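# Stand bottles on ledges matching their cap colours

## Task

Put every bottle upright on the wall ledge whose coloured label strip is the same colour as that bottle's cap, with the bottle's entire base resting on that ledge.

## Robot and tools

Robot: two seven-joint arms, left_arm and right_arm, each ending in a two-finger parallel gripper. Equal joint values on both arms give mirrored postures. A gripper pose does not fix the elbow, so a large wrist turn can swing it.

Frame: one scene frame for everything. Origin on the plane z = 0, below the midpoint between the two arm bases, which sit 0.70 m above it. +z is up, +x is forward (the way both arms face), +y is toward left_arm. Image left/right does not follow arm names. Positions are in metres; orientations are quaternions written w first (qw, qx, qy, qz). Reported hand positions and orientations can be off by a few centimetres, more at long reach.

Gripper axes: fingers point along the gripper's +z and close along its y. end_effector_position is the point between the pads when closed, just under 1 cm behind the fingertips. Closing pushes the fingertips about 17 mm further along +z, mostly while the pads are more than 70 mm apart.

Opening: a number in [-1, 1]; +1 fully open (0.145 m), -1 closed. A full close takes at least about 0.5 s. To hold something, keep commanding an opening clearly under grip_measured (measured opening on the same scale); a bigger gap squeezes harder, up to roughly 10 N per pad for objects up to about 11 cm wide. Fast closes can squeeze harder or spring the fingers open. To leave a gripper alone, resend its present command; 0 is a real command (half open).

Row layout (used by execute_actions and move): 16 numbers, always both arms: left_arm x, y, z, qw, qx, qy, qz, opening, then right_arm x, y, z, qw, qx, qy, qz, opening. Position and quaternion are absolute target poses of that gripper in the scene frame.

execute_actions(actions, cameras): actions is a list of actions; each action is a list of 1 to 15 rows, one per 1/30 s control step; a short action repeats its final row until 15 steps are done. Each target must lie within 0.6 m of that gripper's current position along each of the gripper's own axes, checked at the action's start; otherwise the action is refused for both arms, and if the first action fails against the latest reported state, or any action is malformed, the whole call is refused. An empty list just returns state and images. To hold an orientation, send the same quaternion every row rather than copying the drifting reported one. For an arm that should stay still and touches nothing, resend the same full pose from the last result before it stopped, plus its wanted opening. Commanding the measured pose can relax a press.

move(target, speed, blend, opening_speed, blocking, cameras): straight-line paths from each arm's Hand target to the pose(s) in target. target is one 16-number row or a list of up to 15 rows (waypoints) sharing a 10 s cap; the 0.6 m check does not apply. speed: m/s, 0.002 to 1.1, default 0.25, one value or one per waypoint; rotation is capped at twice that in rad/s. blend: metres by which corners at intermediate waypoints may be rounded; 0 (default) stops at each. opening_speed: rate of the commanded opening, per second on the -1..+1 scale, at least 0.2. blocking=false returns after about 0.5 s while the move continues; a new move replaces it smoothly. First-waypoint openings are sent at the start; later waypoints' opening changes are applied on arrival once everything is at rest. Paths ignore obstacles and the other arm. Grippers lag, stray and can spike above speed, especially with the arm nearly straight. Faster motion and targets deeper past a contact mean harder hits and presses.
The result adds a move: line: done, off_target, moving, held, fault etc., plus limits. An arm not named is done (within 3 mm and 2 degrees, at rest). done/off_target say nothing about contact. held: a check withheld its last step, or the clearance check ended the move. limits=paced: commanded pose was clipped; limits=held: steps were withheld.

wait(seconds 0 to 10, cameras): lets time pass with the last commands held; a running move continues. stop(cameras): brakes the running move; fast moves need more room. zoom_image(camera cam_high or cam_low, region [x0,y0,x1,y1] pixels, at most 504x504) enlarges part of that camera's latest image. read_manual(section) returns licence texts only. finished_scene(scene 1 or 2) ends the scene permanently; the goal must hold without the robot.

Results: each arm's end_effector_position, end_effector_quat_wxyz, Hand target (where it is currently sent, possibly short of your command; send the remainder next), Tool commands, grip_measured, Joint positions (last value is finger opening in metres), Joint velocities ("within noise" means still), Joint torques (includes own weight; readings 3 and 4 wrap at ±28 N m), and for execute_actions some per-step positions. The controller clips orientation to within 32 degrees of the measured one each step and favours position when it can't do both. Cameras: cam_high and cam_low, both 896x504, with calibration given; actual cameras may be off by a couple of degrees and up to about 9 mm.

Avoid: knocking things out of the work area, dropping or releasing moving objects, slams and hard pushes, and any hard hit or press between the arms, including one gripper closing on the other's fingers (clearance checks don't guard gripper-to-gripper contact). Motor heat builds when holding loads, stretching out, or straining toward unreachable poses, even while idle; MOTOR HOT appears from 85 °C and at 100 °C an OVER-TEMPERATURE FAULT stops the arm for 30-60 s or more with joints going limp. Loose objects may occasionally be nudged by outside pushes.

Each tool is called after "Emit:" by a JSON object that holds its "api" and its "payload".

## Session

Emit:
{"api": "execute_actions", "payload": {"actions": []}}

Emit:
{"api": "zoom_image", "payload": {"camera": "cam_low", "region": [320, 120, 620, 400]}}

Emit:
{"api": "zoom_image", "payload": {"camera": "cam_high", "region": [420, 200, 680, 420]}}

Scene clock: 0.00 s.
left_arm: end_effector_position=(+0.2239, +0.1828, +0.6144) grip_measured=+1.00 end_effector_quat_wxyz=(-0.319, +0.395, -0.515, +0.691) | right_arm: end_effector_position=(+0.4009, -0.1655, +0.3728) grip_measured=+1.00 end_effector_quat_wxyz=(+0.260, +0.265, +0.837, +0.401)
Joint positions: left_arm=[-1.106 0.942 0.535 2.339 -0.48 -0.199 -0.367 0.145] | right_arm=[0.583 0.619 -0.841 0.925 -1.182 -0.496 -0.047 0.145]
Joint velocities: within noise
Joint torques (N m): no reading
Motor temperatures (°C): left_arm=[21 21 22 20 21 23 21] | right_arm=[20 22 21 19 20 19 21]
Hand target: left_arm +0.2239, +0.1828, +0.6144; -0.319, +0.395, -0.515, +0.691 | right_arm +0.4009, -0.1655, +0.3728; +0.260, +0.265, +0.837, +0.401
Tool commands: left_gripper/opening=+1.0 right_gripper/opening=+1.0

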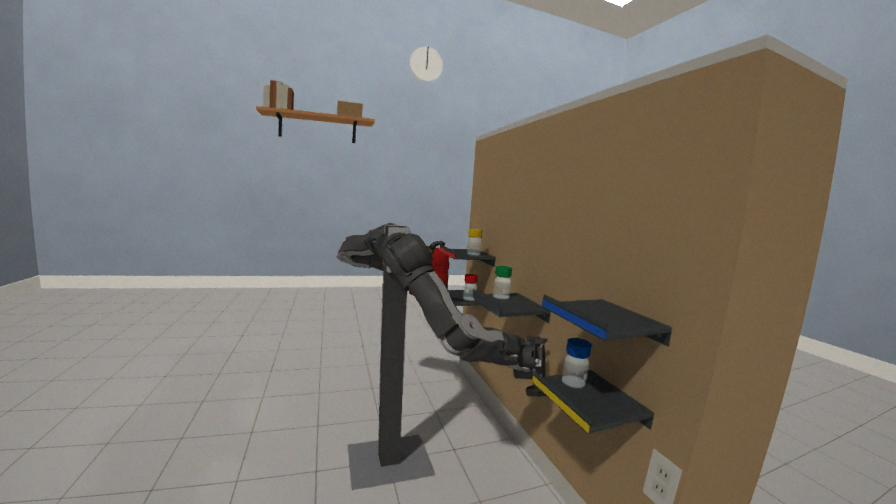

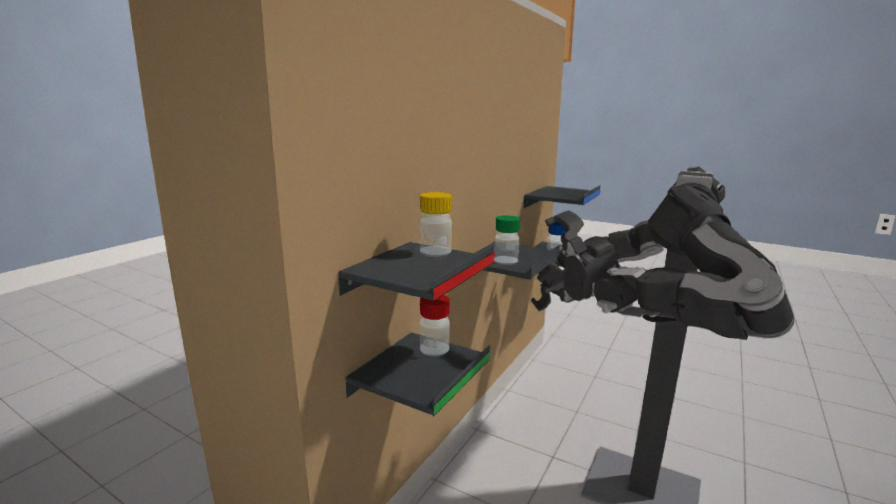

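Scaled by 1.680 from the camera's 896x504 image, which has a finer 1280x720 frame.

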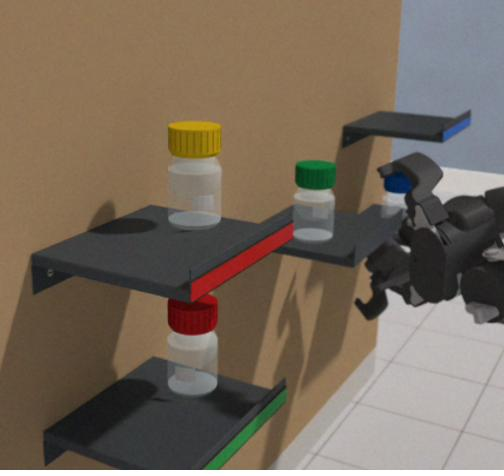

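Scaled by 1.938 from the camera's 896x504 image, which has a finer 1280x720 frame.

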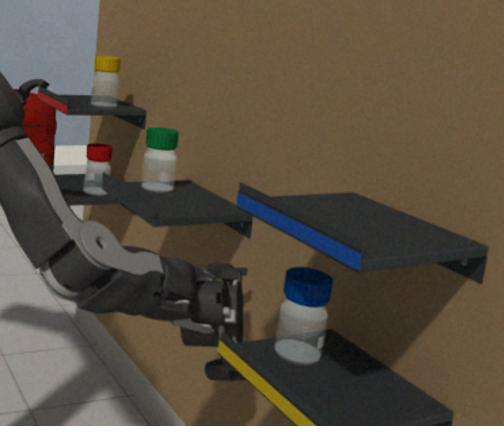

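Emit:
{"api": "move", "payload": {"target": [[0.26,0.19,0.45,-0.0923,0.7010,0.0923,0.7010,0.2,0.33,-0.19,0.37,0.0923,0.7010,-0.0923,0.7010,0.2],[0.33,0.19,0.37,-0.0923,0.7010,0.0923,0.7010,0.2,0.33,-0.19,0.37,0.0923,0.7010,-0.0923,0.7010,0.2]], "speed": 0.4}}

Scene clock: 88.77 s.
left_arm: end_effector_position=(+0.3310, +0.1911, +0.3725) grip_measured=+0.20 end_effector_quat_wxyz=(-0.094, +0.699, +0.094, +0.703) | right_arm: end_effector_position=(+0.3302, -0.1900, +0.3703) grip_measured=+0.20 end_effector_quat_wxyz=(+0.093, +0.700, -0.092, +0.702)
Joint positions: left_arm=[-0.056 0.103 -0.196 1.128 0.101 -0.522 -0.419 0.09] | right_arm=[-0.068 -0.032 0.02 1.118 -0.036 -0.524 -0.258 0.09]
Joint velocities: within noise
Joint torques (N m): left_arm=[3.84 0.38 -0.53 3.79 0 -0.67 0.22] | right_arm=[2.47 0.04 -0.4 4.51 0.05 -0.31 0.08]
Motor temperatures (°C): left_arm=[20 21 23 22 21 23 21] | right_arm=[23 23 22 20 20 19 21]
Hand target: left_arm +0.3300, +0.1901, +0.3701; -0.092, +0.701, +0.092, +0.701 | right_arm +0.3299, -0.1899, +0.3699; +0.092, +0.701, -0.092, +0.701
Off the commanded pose: left_arm 0.003 m, 0 deg | right_arm 0.000 m, 0 deg.
move: done

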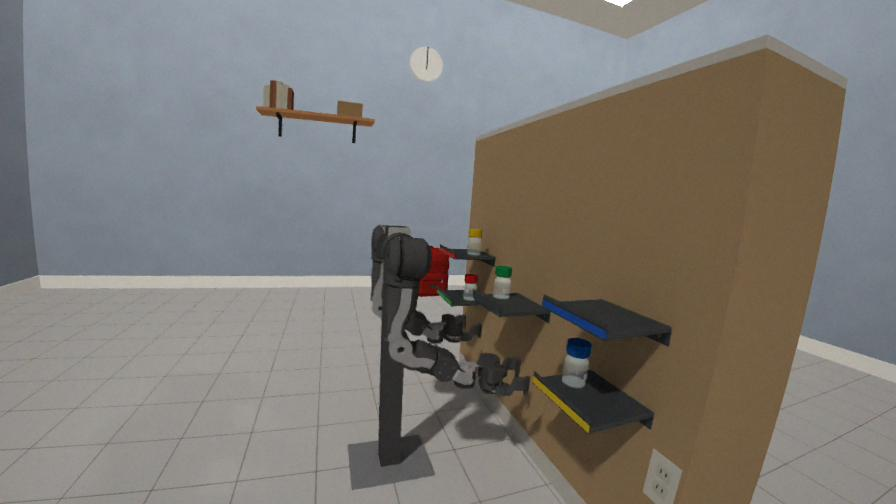

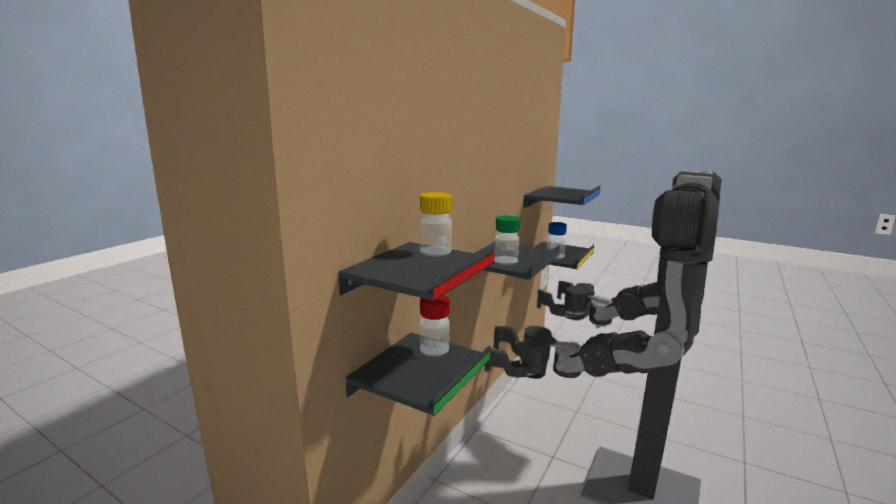

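Emit:
{"api": "move", "payload": {"target": [[0.27,0.28,0.45,-0.0923,0.7010,0.0923,0.7010,0.4,0.27,-0.28,0.45,0.0923,0.7010,-0.0923,0.7010,0.4],[0.272,0.3135,0.50,-0.0923,0.7010,0.0923,0.7010,0.4,0.270,-0.3155,0.50,0.0923,0.7010,-0.0923,0.7010,0.4],[0.378,0.342,0.494,-0.0923,0.7010,0.0923,0.7010,0.4,0.376,-0.344,0.496,0.0923,0.7010,-0.0923,0.7010,0.4]], "speed": [0.3,0.3,0.15]}}

Emit:
{"api": "zoom_image", "payload": {"camera": "cam_low", "region": [340, 200, 640, 420]}}

Emit:
{"api": "zoom_image", "payload": {"camera": "cam_high", "region": [420, 220, 680, 440]}}

Scene clock: 106.20 s.
left_arm: end_effector_position=(+0.3785, +0.3430, +0.4980) grip_measured=+0.40 end_effector_quat_wxyz=(-0.095, +0.697, +0.093, +0.704) | right_arm: end_effector_position=(+0.3758, -0.3457, +0.4974) grip_measured=+0.40 end_effector_quat_wxyz=(+0.094, +0.700, -0.096, +0.702)
Joint positions: left_arm=[0.039 0.645 -0.039 1.409 0.648 -0.123 -0.2 0.105] | right_arm=[0.04 0.475 0.175 1.418 0.463 -0.021 -0.045 0.105]
Joint velocities: within noise
Joint torques (N m): left_arm=[4.79 4.73 1.31 3.4 0.09 -0.66 0.23] | right_arm=[3.65 4.87 1.03 3.66 0.03 -0.54 0.17]
Motor temperatures (°C): left_arm=[21 21 23 22 21 24 21] | right_arm=[22 22 22 20 20 19 21]
Hand target: left_arm +0.3779, +0.3421, +0.4940; -0.092, +0.701, +0.092, +0.701 | right_arm +0.3760, -0.3440, +0.4961; +0.092, +0.701, -0.092, +0.701
Off the commanded pose: left_arm 0.004 m, 1 deg | right_arm 0.002 m, 0 deg.
move: off_target (left_arm)

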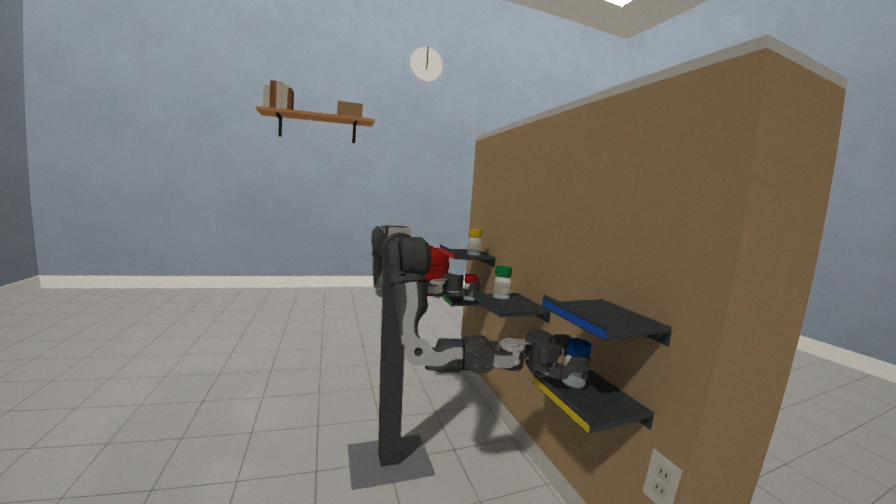

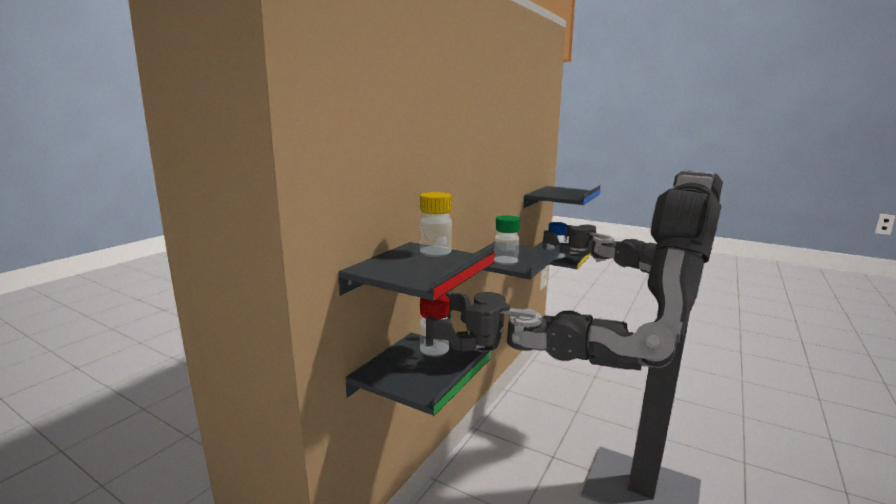

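Scaled by 1.680 from the camera's 896x504 image, which has a finer 1280x720 frame.

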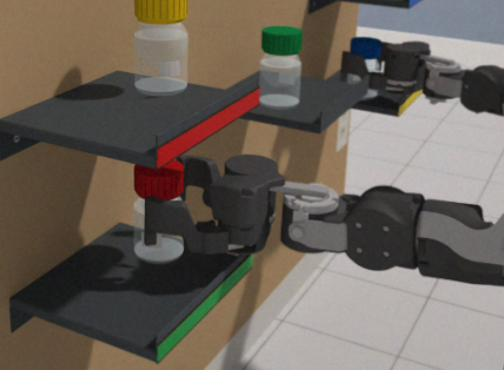

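Scaled by 1.938 from the camera's 896x504 image, which has a finer 1280x720 frame.

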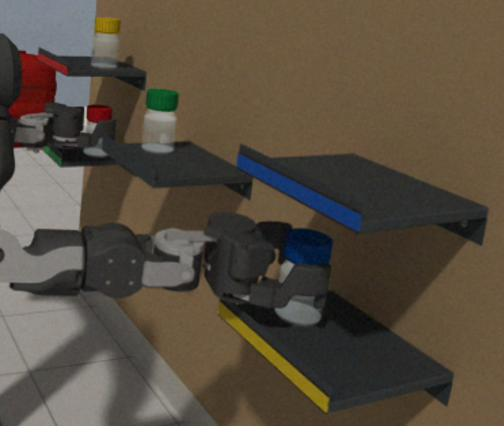

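Emit:
{"api": "move", "payload": {"target": [[0.378,0.342,0.494,-0.0923,0.7010,0.0923,0.7010,0.4,0.376,-0.344,0.496,0.0923,0.7010,-0.0923,0.7010,-0.8],[0.275,0.3145,0.50,-0.0923,0.7010,0.0923,0.7010,0.4,0.376,-0.344,0.525,0.0923,0.7010,-0.0923,0.7010,-0.8],[0.262,0.25,0.59,-0.0923,0.7010,0.0923,0.7010,0.4,0.345,-0.208,0.535,0,0.7071,0,0.7071,-0.8],[0.268,0.31,0.692,-0.0923,0.7010,0.0923,0.7010,0.4,0.345,-0.205,0.715,0,0.7071,0,0.7071,-0.8]], "speed": [0.15,0.15,0.2,0.2], "blend": [0,0.01,0.02,0], "opening_speed": 1.3}}

Emit:
{"api": "zoom_image", "payload": {"camera": "cam_low", "region": [380, 140, 640, 320]}}

Emit:
{"api": "zoom_image", "payload": {"camera": "cam_high", "region": [420, 200, 680, 420]}}

Scene clock: 153.87 s.
left_arm: end_effector_position=(+0.2679, +0.3088, +0.6936) grip_measured=+0.40 end_effector_quat_wxyz=(-0.091, +0.699, +0.090, +0.704) | right_arm: end_effector_position=(+0.3450, -0.2043, +0.7144) grip_measured=-0.24 end_effector_quat_wxyz=(-0.004, +0.708, +0.000, +0.707)
Joint positions: left_arm=[-0.381 0.848 0.782 2.399 1.249 0.645 -0.557 0.105] | right_arm=[0.492 0.801 -0.084 2.241 1.258 0.785 -0.77 0.057]
Joint velocities: within noise
Joint torques (N m): left_arm=[1.73 4.71 1.54 1.33 -0.04 -0.47 -0.02] | right_arm=[4.71 3.63 2.11 1.52 -0.28 -0.26 -0.15]
Motor temperatures (°C): left_arm=[22 22 23 22 21 24 21] | right_arm=[22 23 22 21 20 20 21]
Hand target: left_arm +0.2680, +0.3100, +0.6920; -0.092, +0.701, +0.092, +0.701 | right_arm +0.3450, -0.2050, +0.7149; +0.000, +0.707, +0.000, +0.707
Off the commanded pose: left_arm 0.002 m, 0 deg | right_arm 0.001 m, 0 deg.
joint sent to its limit (right arm) — joint 6 (wrist pitch), upper limit. The joint targets still meet the commanded pose.
move: done

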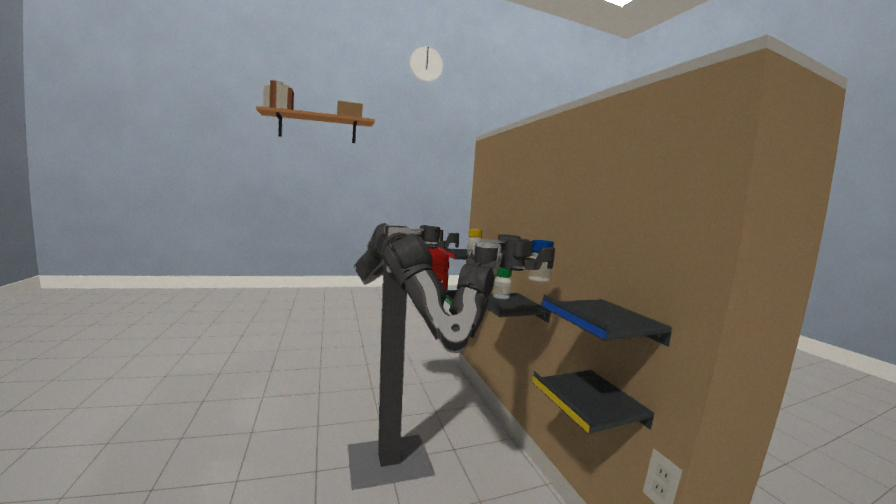

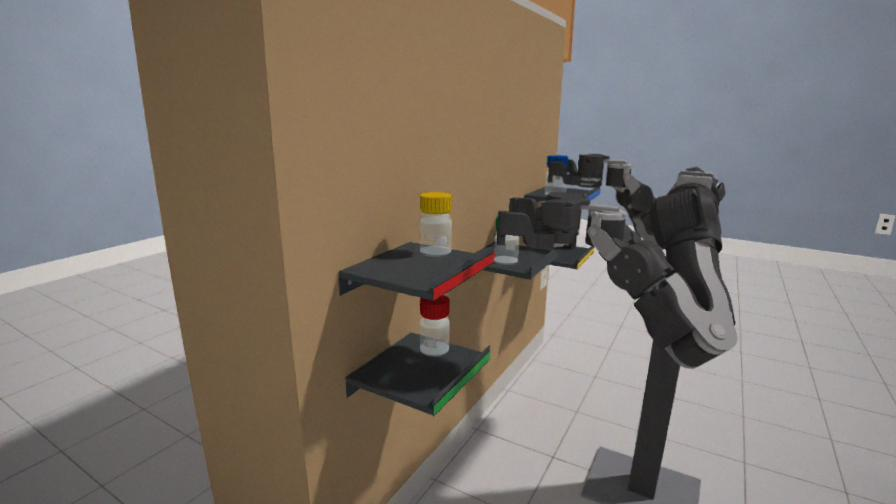

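Scaled by 1.938 from the camera's 896x504 image, which has a finer 1280x720 frame.

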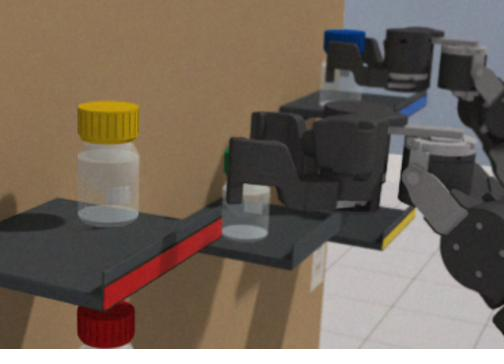

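Scaled by 1.938 from the camera's 896x504 image, which has a finer 1280x720 frame.

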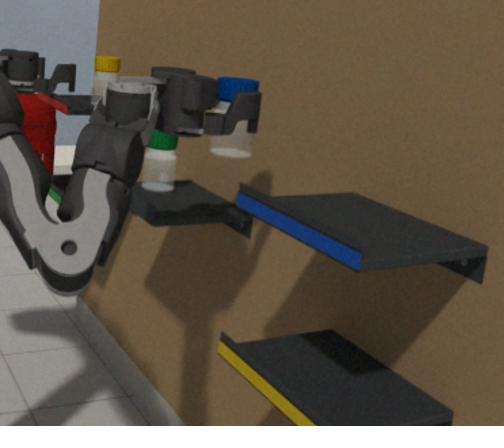

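Emit:
{"api": "move", "payload": {"target": [[0.272,0.311,0.692,-0.0923,0.7010,0.0923,0.7010,0.4,0.362,-0.27,0.718,0.0461,0.7056,-0.0461,0.7056,-0.8],[0.320,0.324,0.692,-0.0923,0.7010,0.0923,0.7010,0.4,0.372,-0.345,0.716,0.0923,0.7010,-0.0923,0.7010,-0.8],[0.377,0.339,0.691,-0.0923,0.7010,0.0923,0.7010,0.4,0.372,-0.345,0.693,0.0923,0.7010,-0.0923,0.7010,-0.8]], "speed": [0.15,0.15,0.1], "blend": [0,0.01,0]}}

Emit:
{"api": "zoom_image", "payload": {"camera": "cam_low", "region": [380, 140, 640, 320]}}

Emit:
{"api": "zoom_image", "payload": {"camera": "cam_high", "region": [420, 200, 680, 360]}}

Scene clock: 169.70 s.
left_arm: end_effector_position=(+0.3762, +0.3403, +0.6931) grip_measured=+0.40 end_effector_quat_wxyz=(-0.095, +0.699, +0.094, +0.702) | right_arm: end_effector_position=(+0.3724, -0.3451, +0.6901) grip_measured=-0.24 end_effector_quat_wxyz=(+0.094, +0.706, -0.092, +0.696)
Joint positions: left_arm=[0.306 1.075 0.033 1.855 1.175 0.455 -0.528 0.105] | right_arm=[0.27 1.025 0.12 1.856 1.126 0.526 -0.474 0.057]
Joint velocities: within noise
Joint torques (N m): left_arm=[5.74 5.37 1.92 1.92 -0.14 -0.63 0.22] | right_arm=[4.05 5.95 4.68 2.25 -0.22 -0.7 0.13]
Motor temperatures (°C): left_arm=[21 23 23 22 21 24 21] | right_arm=[23 23 22 20 20 20 21]
Hand target: left_arm +0.3770, +0.3390, +0.6910; -0.092, +0.701, +0.092, +0.701 | right_arm +0.3720, -0.3451, +0.6930; +0.092, +0.701, -0.092, +0.701
Off the commanded pose: left_arm 0.003 m, 0 deg | right_arm 0.003 m, 1 deg.
move: done

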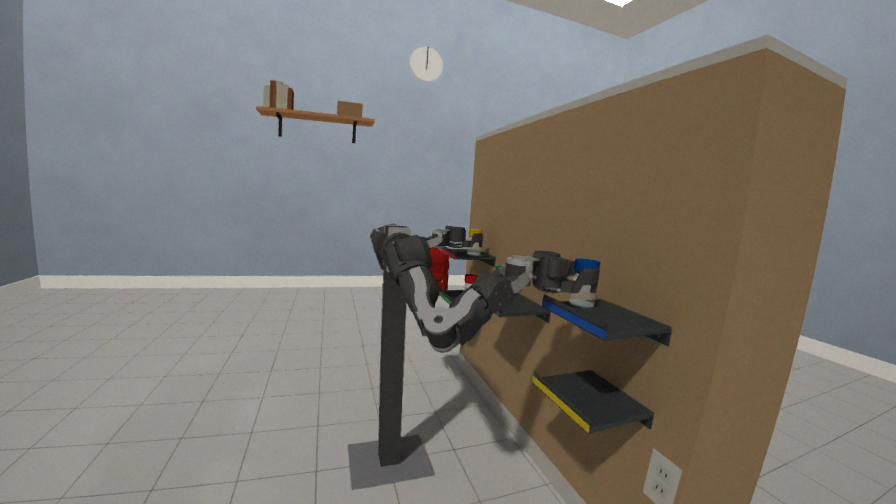

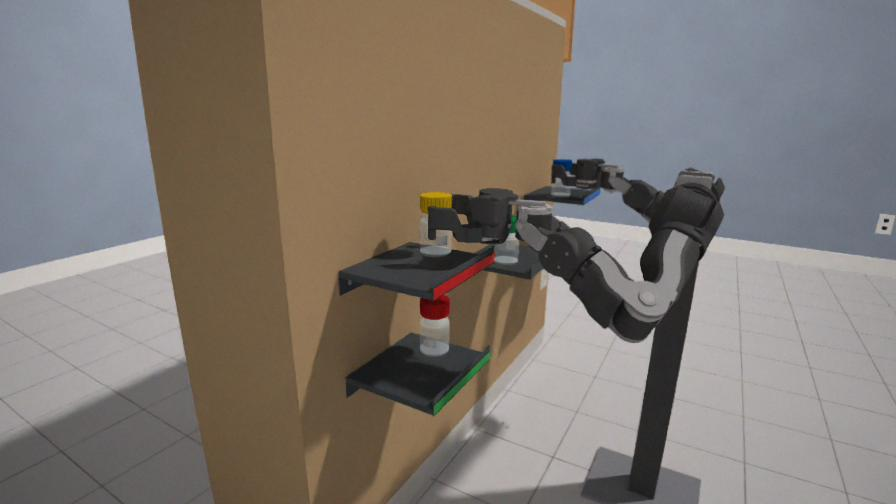

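Scaled by 1.938 from the camera's 896x504 image, which has a finer 1280x720 frame.

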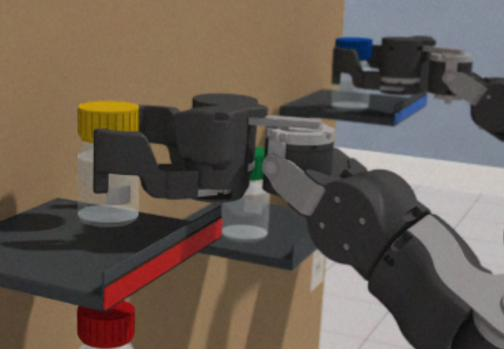

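Scaled by 1.938 from the camera's 896x504 image, which has a finer 1280x720 frame.

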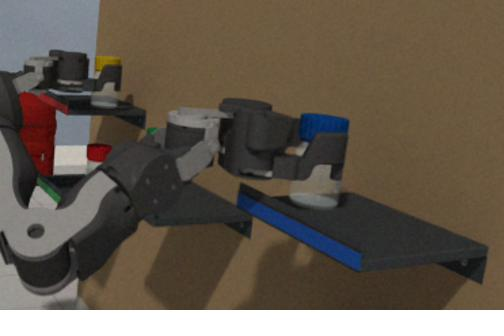

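Emit:
{"api": "move", "payload": {"target": [[0.377,0.339,0.691,-0.0923,0.7010,0.0923,0.7010,-0.8,0.372,-0.345,0.687,0.0923,0.7010,-0.0923,0.7010,-0.8]], "speed": 0.05, "opening_speed": 1.3}}

Emit:
{"api": "zoom_image", "payload": {"camera": "cam_low", "region": [380, 140, 640, 320]}}

Emit:
{"api": "zoom_image", "payload": {"camera": "cam_high", "region": [520, 220, 680, 340]}}

Scene clock: 182.53 s.
left_arm: end_effector_position=(+0.3763, +0.3400, +0.6931) grip_measured=-0.27 end_effector_quat_wxyz=(-0.094, +0.699, +0.094, +0.703) | right_arm: end_effector_position=(+0.3719, -0.3453, +0.6895) grip_measured=-0.24 end_effector_quat_wxyz=(+0.094, +0.697, -0.094, +0.704)
Joint positions: left_arm=[0.306 1.075 0.033 1.855 1.175 0.454 -0.526 0.056] | right_arm=[0.247 1.027 0.122 1.858 1.117 0.481 -0.472 0.057]
Joint velocities: within noise
Joint torques (N m): left_arm=[5.76 5.45 1.95 1.92 -0.13 -0.62 0.18] | right_arm=[3.18 6.42 3.67 1.92 -0.02 -0.29 0.12]
Motor temperatures (°C): left_arm=[22 23 23 21 21 24 21] | right_arm=[22 24 23 20 20 20 21]
Hand target: left_arm +0.3770, +0.3390, +0.6909; -0.092, +0.701, +0.092, +0.701 | right_arm +0.3720, -0.3449, +0.6870; +0.092, +0.701, -0.092, +0.701
Off the commanded pose: left_arm 0.002 m, 0 deg | right_arm 0.003 m, 1 deg.
move: done

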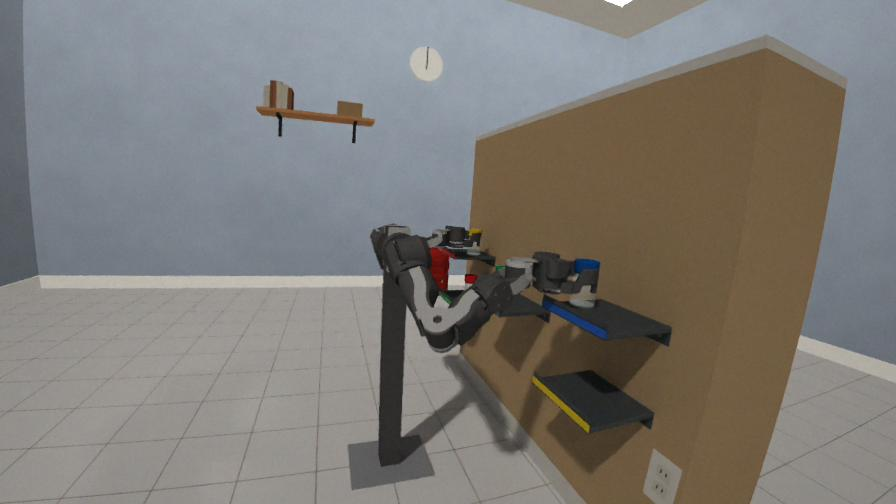

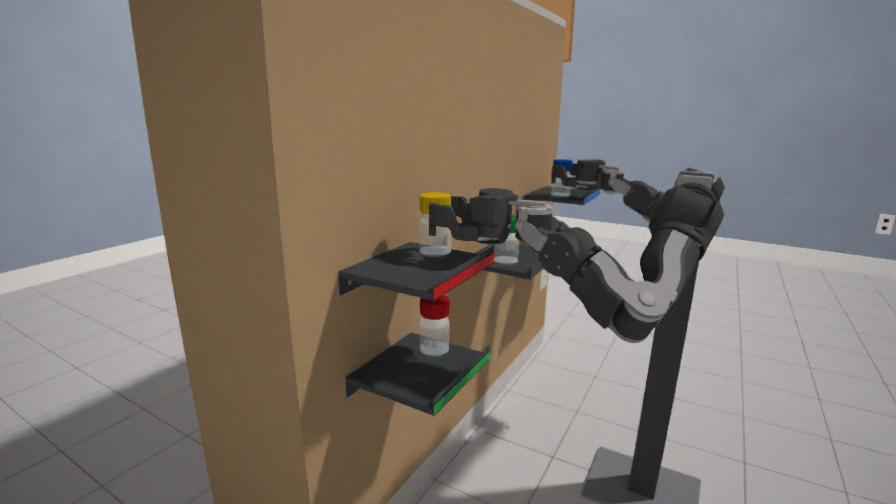

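Scaled by 1.938 from the camera's 896x504 image, which has a finer 1280x720 frame.

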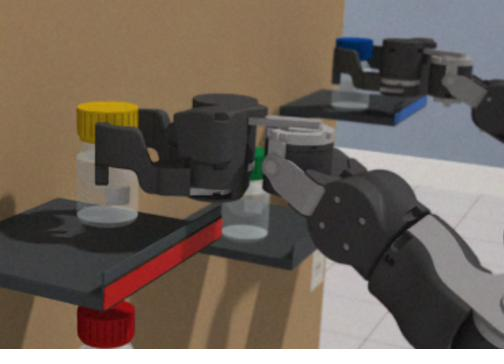

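Scaled by 3.150 from the camera's 896x504 image, which has a finer 1280x720 frame.

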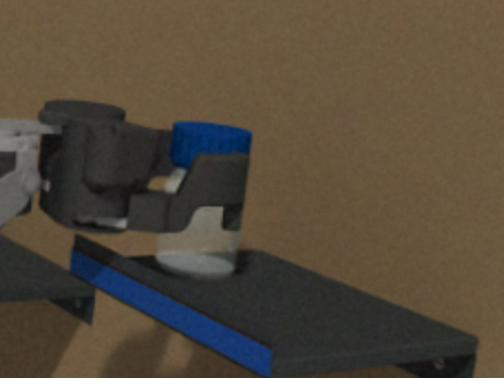

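Emit:
{"api": "move", "payload": {"target": [[0.377,0.339,0.691,-0.0923,0.7010,0.0923,0.7010,-0.8,0.372,-0.345,0.687,0.0923,0.7010,-0.0923,0.7010,0.2],[0.377,0.339,0.722,-0.0923,0.7010,0.0923,0.7010,-0.8,0.330,-0.334,0.690,0.0923,0.7010,-0.0923,0.7010,0.2],[0.355,0.21,0.722,0,0.7071,0,0.7071,-0.8,0.272,-0.318,0.695,0.0923,0.7010,-0.0923,0.7010,0.2],[0.37,0.06,0.720,0.1227,0.6964,-0.1227,0.6964,-0.8,0.285,-0.22,0.61,0,0.7071,0,0.7071,0.2]], "speed": [0.1,0.12,0.17,0.17], "blend": [0,0.01,0.02,0], "opening_speed": 0.8}}

Emit:
{"api": "zoom_image", "payload": {"camera": "cam_low", "region": [460, 140, 640, 320]}}

Emit:
{"api": "zoom_image", "payload": {"camera": "cam_high", "region": [420, 200, 680, 360]}}

Scene clock: 206.47 s.
left_arm: end_effector_position=(+0.3695, +0.0594, +0.7180) grip_measured=-0.27 end_effector_quat_wxyz=(+0.122, +0.699, -0.125, +0.693) | right_arm: end_effector_position=(+0.2848, -0.2203, +0.6102) grip_measured=+0.20 end_effector_quat_wxyz=(+0.001, +0.708, -0.001, +0.706)
Joint positions: left_arm=[0.869 0.491 -0.586 2.081 1.199 0.765 -0.777 0.056] | right_arm=[-0.443 0.756 0.206 2.375 0.806 0.276 -0.42 0.09]
Joint velocities: within noise
Joint torques (N m): left_arm=[8.29 0.62 2.25 1.61 -0.32 -0.75 0.19] | right_arm=[1.7 3.49 1.91 2.7 -0.19 -0.51 0.08]
Motor temperatures (°C): left_arm=[23 23 23 21 21 24 21] | right_arm=[22 24 23 20 20 20 21]
Hand target: left_arm +0.3699, +0.0599, +0.7201; +0.123, +0.696, -0.123, +0.696 | right_arm +0.2850, -0.2201, +0.6099; +0.000, +0.707, +0.000, +0.707
Off the commanded pose: left_arm 0.002 m, 1 deg | right_arm 0.000 m, 0 deg.
move: done

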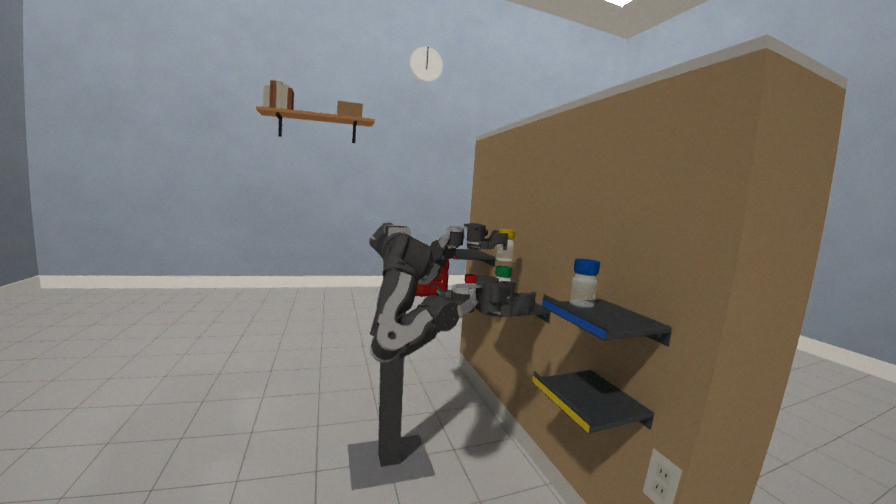

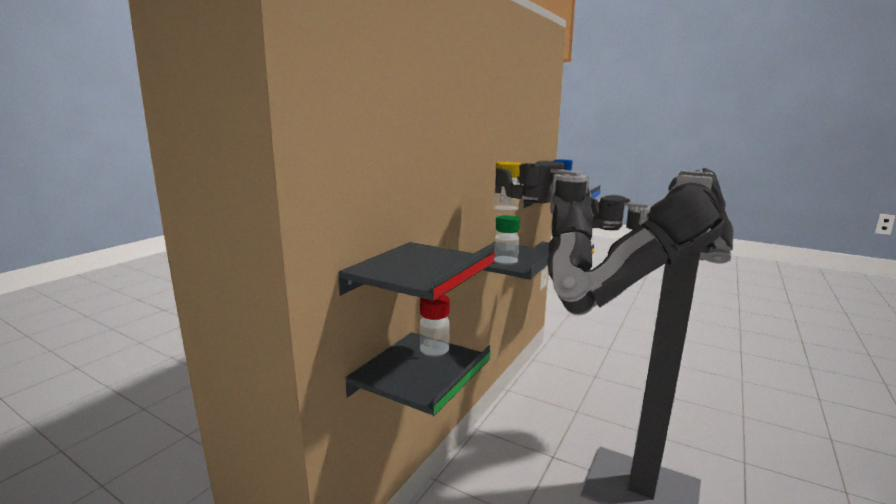

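Scaled by 2.800 from the camera's 896x504 image, which has a finer 1280x720 frame.

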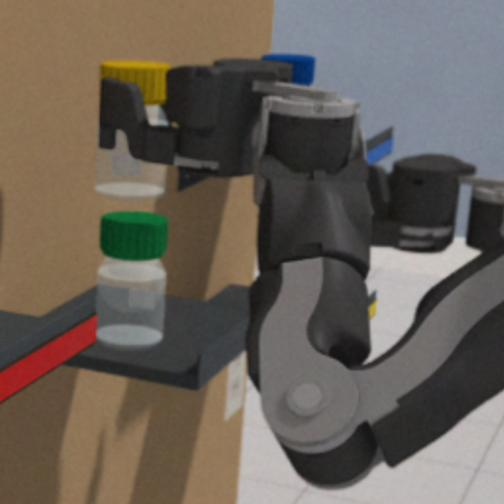

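Scaled by 1.938 from the camera's 896x504 image, which has a finer 1280x720 frame.

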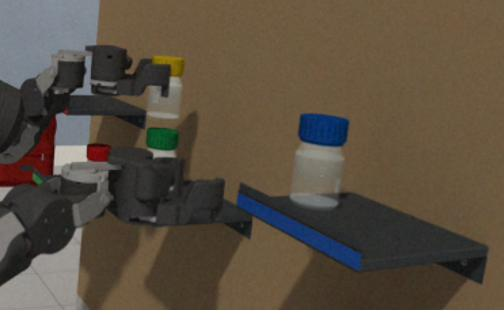

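Emit:
{"api": "move", "payload": {"target": [[0.373,-0.063,0.718,0.1530,0.6903,-0.1530,0.6903,-0.8,0.30,-0.215,0.52,0,0.7071,0,0.7071,0.25],[0.373,-0.063,0.601,0.1530,0.6903,-0.1530,0.6903,-0.8,0.30,-0.215,0.50,0,0.7071,0,0.7071,0.25],[0.373,-0.063,0.593,0.1530,0.6903,-0.1530,0.6903,-0.8,0.30,-0.215,0.50,0,0.7071,0,0.7071,0.25]], "speed": [0.16,0.14,0.04]}}

Emit:
{"api": "zoom_image", "payload": {"camera": "cam_low", "region": [460, 140, 640, 320]}}

Emit:
{"api": "zoom_image", "payload": {"camera": "cam_high", "region": [430, 220, 590, 330]}}

Scene clock: 223.23 s.
left_arm: end_effector_position=(+0.3729, -0.0627, +0.5927) grip_measured=-0.27 end_effector_quat_wxyz=(+0.152, +0.693, -0.152, +0.688) | right_arm: end_effector_position=(+0.3001, -0.2168, +0.5009) grip_measured=+0.25 end_effector_quat_wxyz=(+0.003, +0.707, -0.002, +0.707)
Joint positions: left_arm=[0.739 0.206 -1.101 1.7 0.771 0.269 -0.746 0.056] | right_arm=[-0.381 0.63 -0.133 1.939 0.519 -0.142 -0.327 0.094]
Joint velocities: within noise
Joint torques (N m): left_arm=[7.93 -1.33 1.77 3.45 -0.41 -0.79 0.21] | right_arm=[1.83 3.1 1.14 3.26 -0.14 -0.54 0.15]
Motor temperatures (°C): left_arm=[24 22 23 21 22 25 21] | right_arm=[22 23 22 20 20 20 21]
Hand target: left_arm +0.3730, -0.0629, +0.5930; +0.153, +0.690, -0.153, +0.690 | right_arm +0.3000, -0.2151, +0.5000; +0.000, +0.707, +0.000, +0.707
Off the commanded pose: left_arm 0.000 m, 0 deg | right_arm 0.002 m, 0 deg.
move: done

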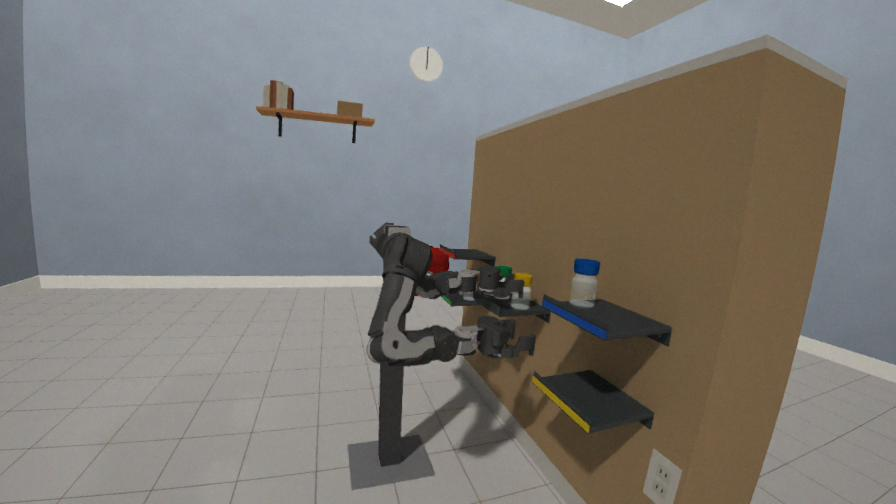

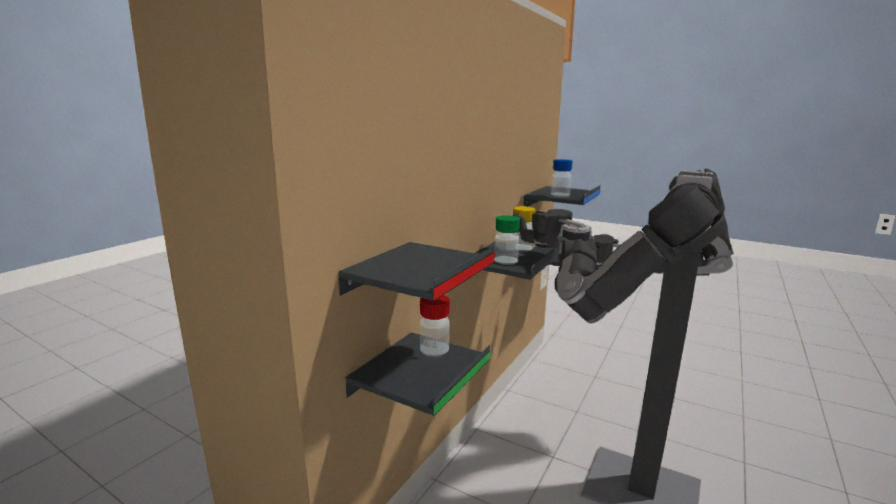

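Scaled by 2.800 from the camera's 896x504 image, which has a finer 1280x720 frame.

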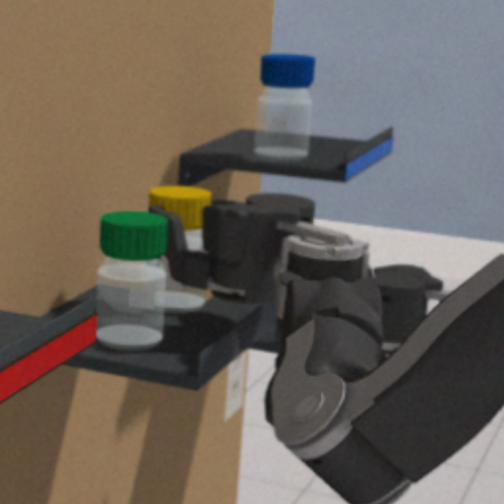

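Scaled by 3.150 from the camera's 896x504 image, which has a finer 1280x720 frame.

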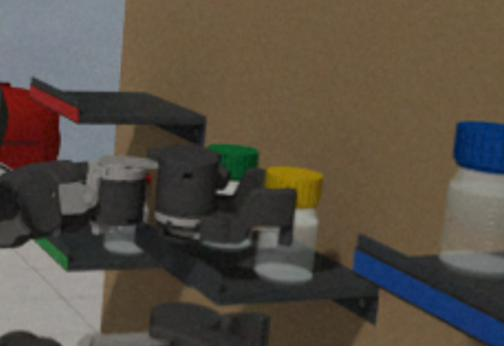

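Emit:
{"api": "move", "payload": {"target": [[0.373,-0.063,0.593,0.1530,0.6903,-0.1530,0.6903,0.1,0.30,-0.215,0.50,0,0.7071,0,0.7071,0.25],[0.31,-0.034,0.598,0.1530,0.6903,-0.1530,0.6903,0.1,0.305,-0.19,0.56,-0.1228,0.6964,0.1228,0.6964,0.25],[0.295,0.10,0.61,0.1227,0.6964,-0.1227,0.6964,0.1,0.303,-0.139,0.60,-0.2706,0.6533,0.2706,0.6533,0.25],[0.285,0.20,0.56,0,0.7071,0,0.7071,0.4,0.371,-0.069,0.593,-0.2706,0.6533,0.2706,0.6533,0.25]], "speed": [0.1,0.12,0.18,0.15], "opening_speed": 0.8}}

Emit:
{"api": "zoom_image", "payload": {"camera": "cam_low", "region": [460, 140, 640, 320]}}

Emit:
{"api": "zoom_image", "payload": {"camera": "cam_high", "region": [430, 220, 590, 330]}}

Scene clock: 266.33 s.
left_arm: end_effector_position=(+0.2847, +0.1982, +0.5602) grip_measured=+0.40 end_effector_quat_wxyz=(+0.003, +0.707, -0.001, +0.707) | right_arm: end_effector_position=(+0.3704, -0.0686, +0.5954) grip_measured=+0.25 end_effector_quat_wxyz=(-0.273, +0.650, +0.271, +0.656)
Joint positions: left_arm=[0.021 1.274 -0.789 2.25 0.821 -0.341 -0.933 0.105] | right_arm=[0.492 0.727 -0.585 1.765 0.87 0.189 0.215 0.094]
Joint velocities: within noise
Joint torques (N m): left_arm=[3.07 4.79 2.13 2.89 -0.31 -0.5 -0.03] | right_arm=[4.95 2.33 2.97 2.41 0.22 -0.31 -0.12]
Motor temperatures (°C): left_arm=[25 22 23 22 22 25 21] | right_arm=[22 23 22 20 20 20 21]
Hand target: left_arm +0.2850, +0.2000, +0.5600; +0.000, +0.707, +0.000, +0.707 | right_arm +0.3710, -0.0690, +0.5930; -0.271, +0.653, +0.271, +0.653
Off the commanded pose: left_arm 0.002 m, 0 deg | right_arm 0.003 m, 1 deg.
move: done

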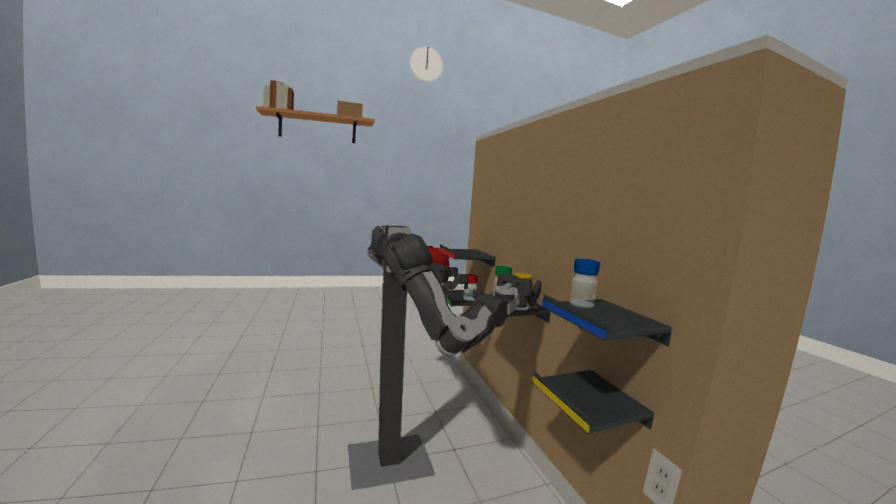

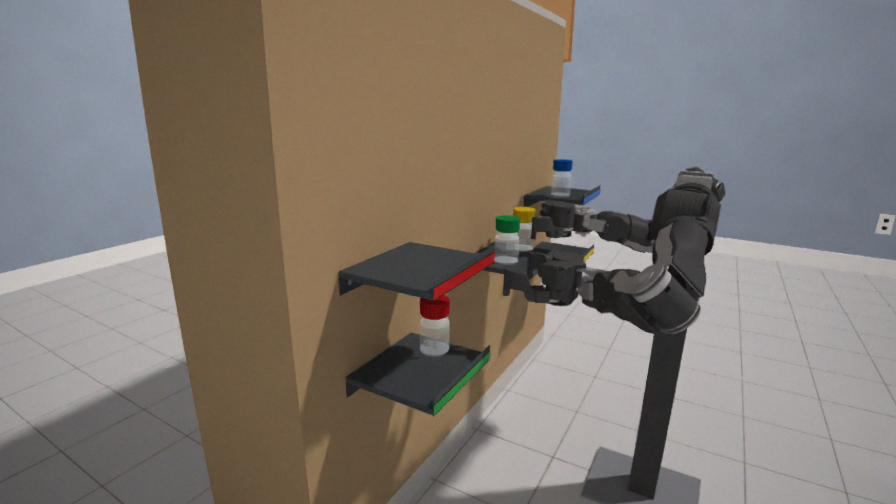

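Scaled by 2.800 from the camera's 896x504 image, which has a finer 1280x720 frame.

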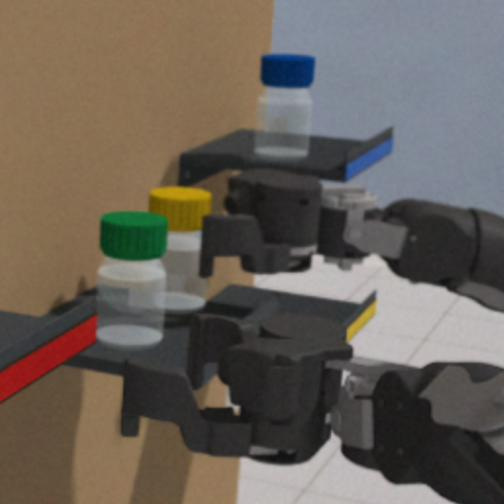

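Scaled by 3.150 from the camera's 896x504 image, which has a finer 1280x720 frame.

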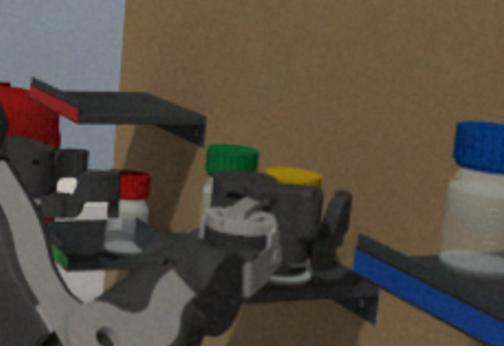

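Emit:
{"api": "move", "payload": {"target": [[0.285,0.20,0.56,0,0.7071,0,0.7071,0.4,0.371,-0.069,0.593,-0.2706,0.6533,0.2706,0.6533,-0.8],[0.268,0.25,0.51,-0.0461,0.7056,0.0461,0.7056,0.4,0.371,-0.069,0.622,-0.2706,0.6533,0.2706,0.6533,-0.8],[0.272,0.3135,0.50,-0.0923,0.7010,0.0923,0.7010,0.4,0.345,-0.205,0.605,0,0.7071,0,0.7071,-0.8],[0.378,0.342,0.494,-0.0923,0.7010,0.0923,0.7010,0.4,0.342,-0.210,0.530,0,0.7071,0,0.7071,-0.8]], "speed": [0.1,0.12,0.18,0.13], "opening_speed": 1.2}}

Emit:
{"api": "zoom_image", "payload": {"camera": "cam_low", "region": [380, 180, 620, 400]}}

Emit:
{"api": "zoom_image", "payload": {"camera": "cam_high", "region": [430, 220, 670, 420]}}

Scene clock: 289.30 s.
left_arm: end_effector_position=(+0.3786, +0.3431, +0.4978) grip_measured=+0.40 end_effector_quat_wxyz=(-0.094, +0.697, +0.094, +0.705) | right_arm: end_effector_position=(+0.3416, -0.2118, +0.5269) grip_measured=-0.24 end_effector_quat_wxyz=(+0.003, +0.713, -0.002, +0.702)
Joint positions: left_arm=[0.316 1.056 -0.805 1.407 1.102 -0.48 -0.504 0.105] | right_arm=[-0.118 0.712 -0.256 1.915 0.646 0.007 -0.419 0.058]
Joint velocities: within noise
Joint torques (N m): left_arm=[5.34 5.18 2.02 1.69 -0.04 -0.48 0.24] | right_arm=[3.44 3.15 2.37 3.84 -0.32 -0.75 0.17]
Motor temperatures (°C): left_arm=[23 23 24 22 22 25 21] | right_arm=[23 23 22 20 20 20 21]
Hand target: left_arm +0.3779, +0.3419, +0.4939; -0.092, +0.701, +0.092, +0.701 | right_arm +0.3420, -0.2101, +0.5300; +0.000, +0.707, +0.000, +0.707
Off the commanded pose: left_arm 0.004 m, 1 deg | right_arm 0.004 m, 1 deg.
move: off_target (left_arm, right_arm)

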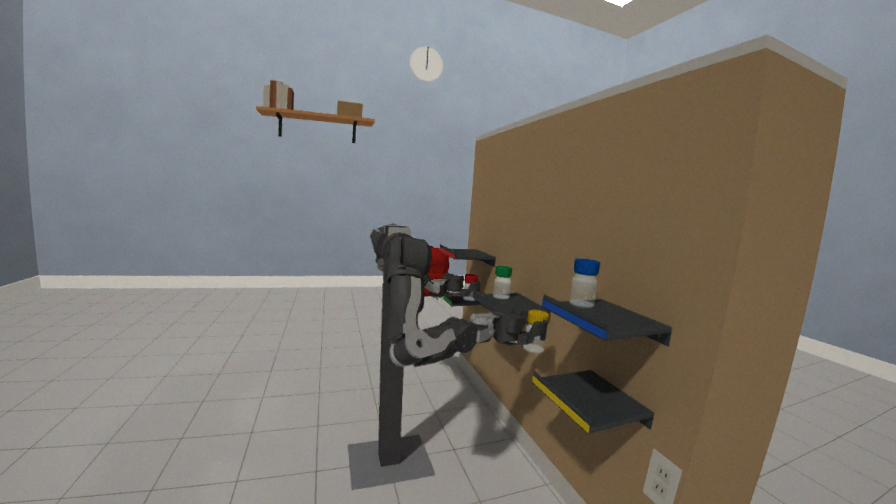

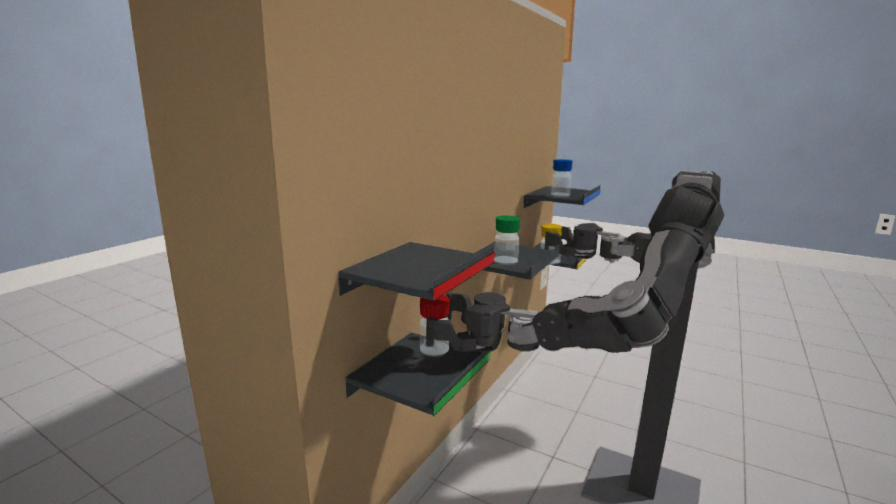

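Scaled by 2.100 from the camera's 896x504 image, which has a finer 1280x720 frame.

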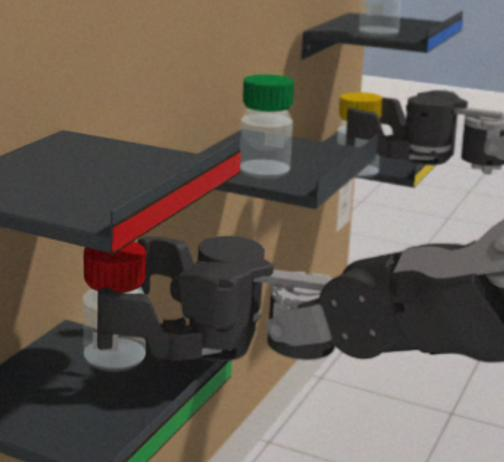

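Scaled by 2.100 from the camera's 896x504 image, which has a finer 1280x720 frame.

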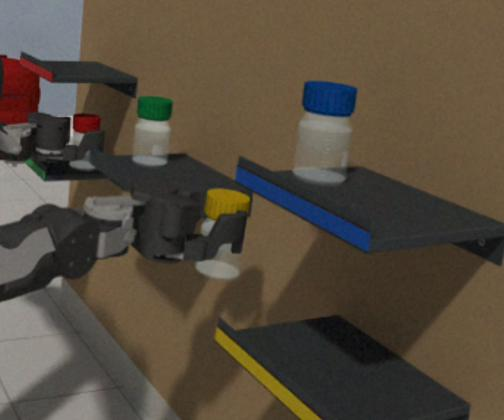

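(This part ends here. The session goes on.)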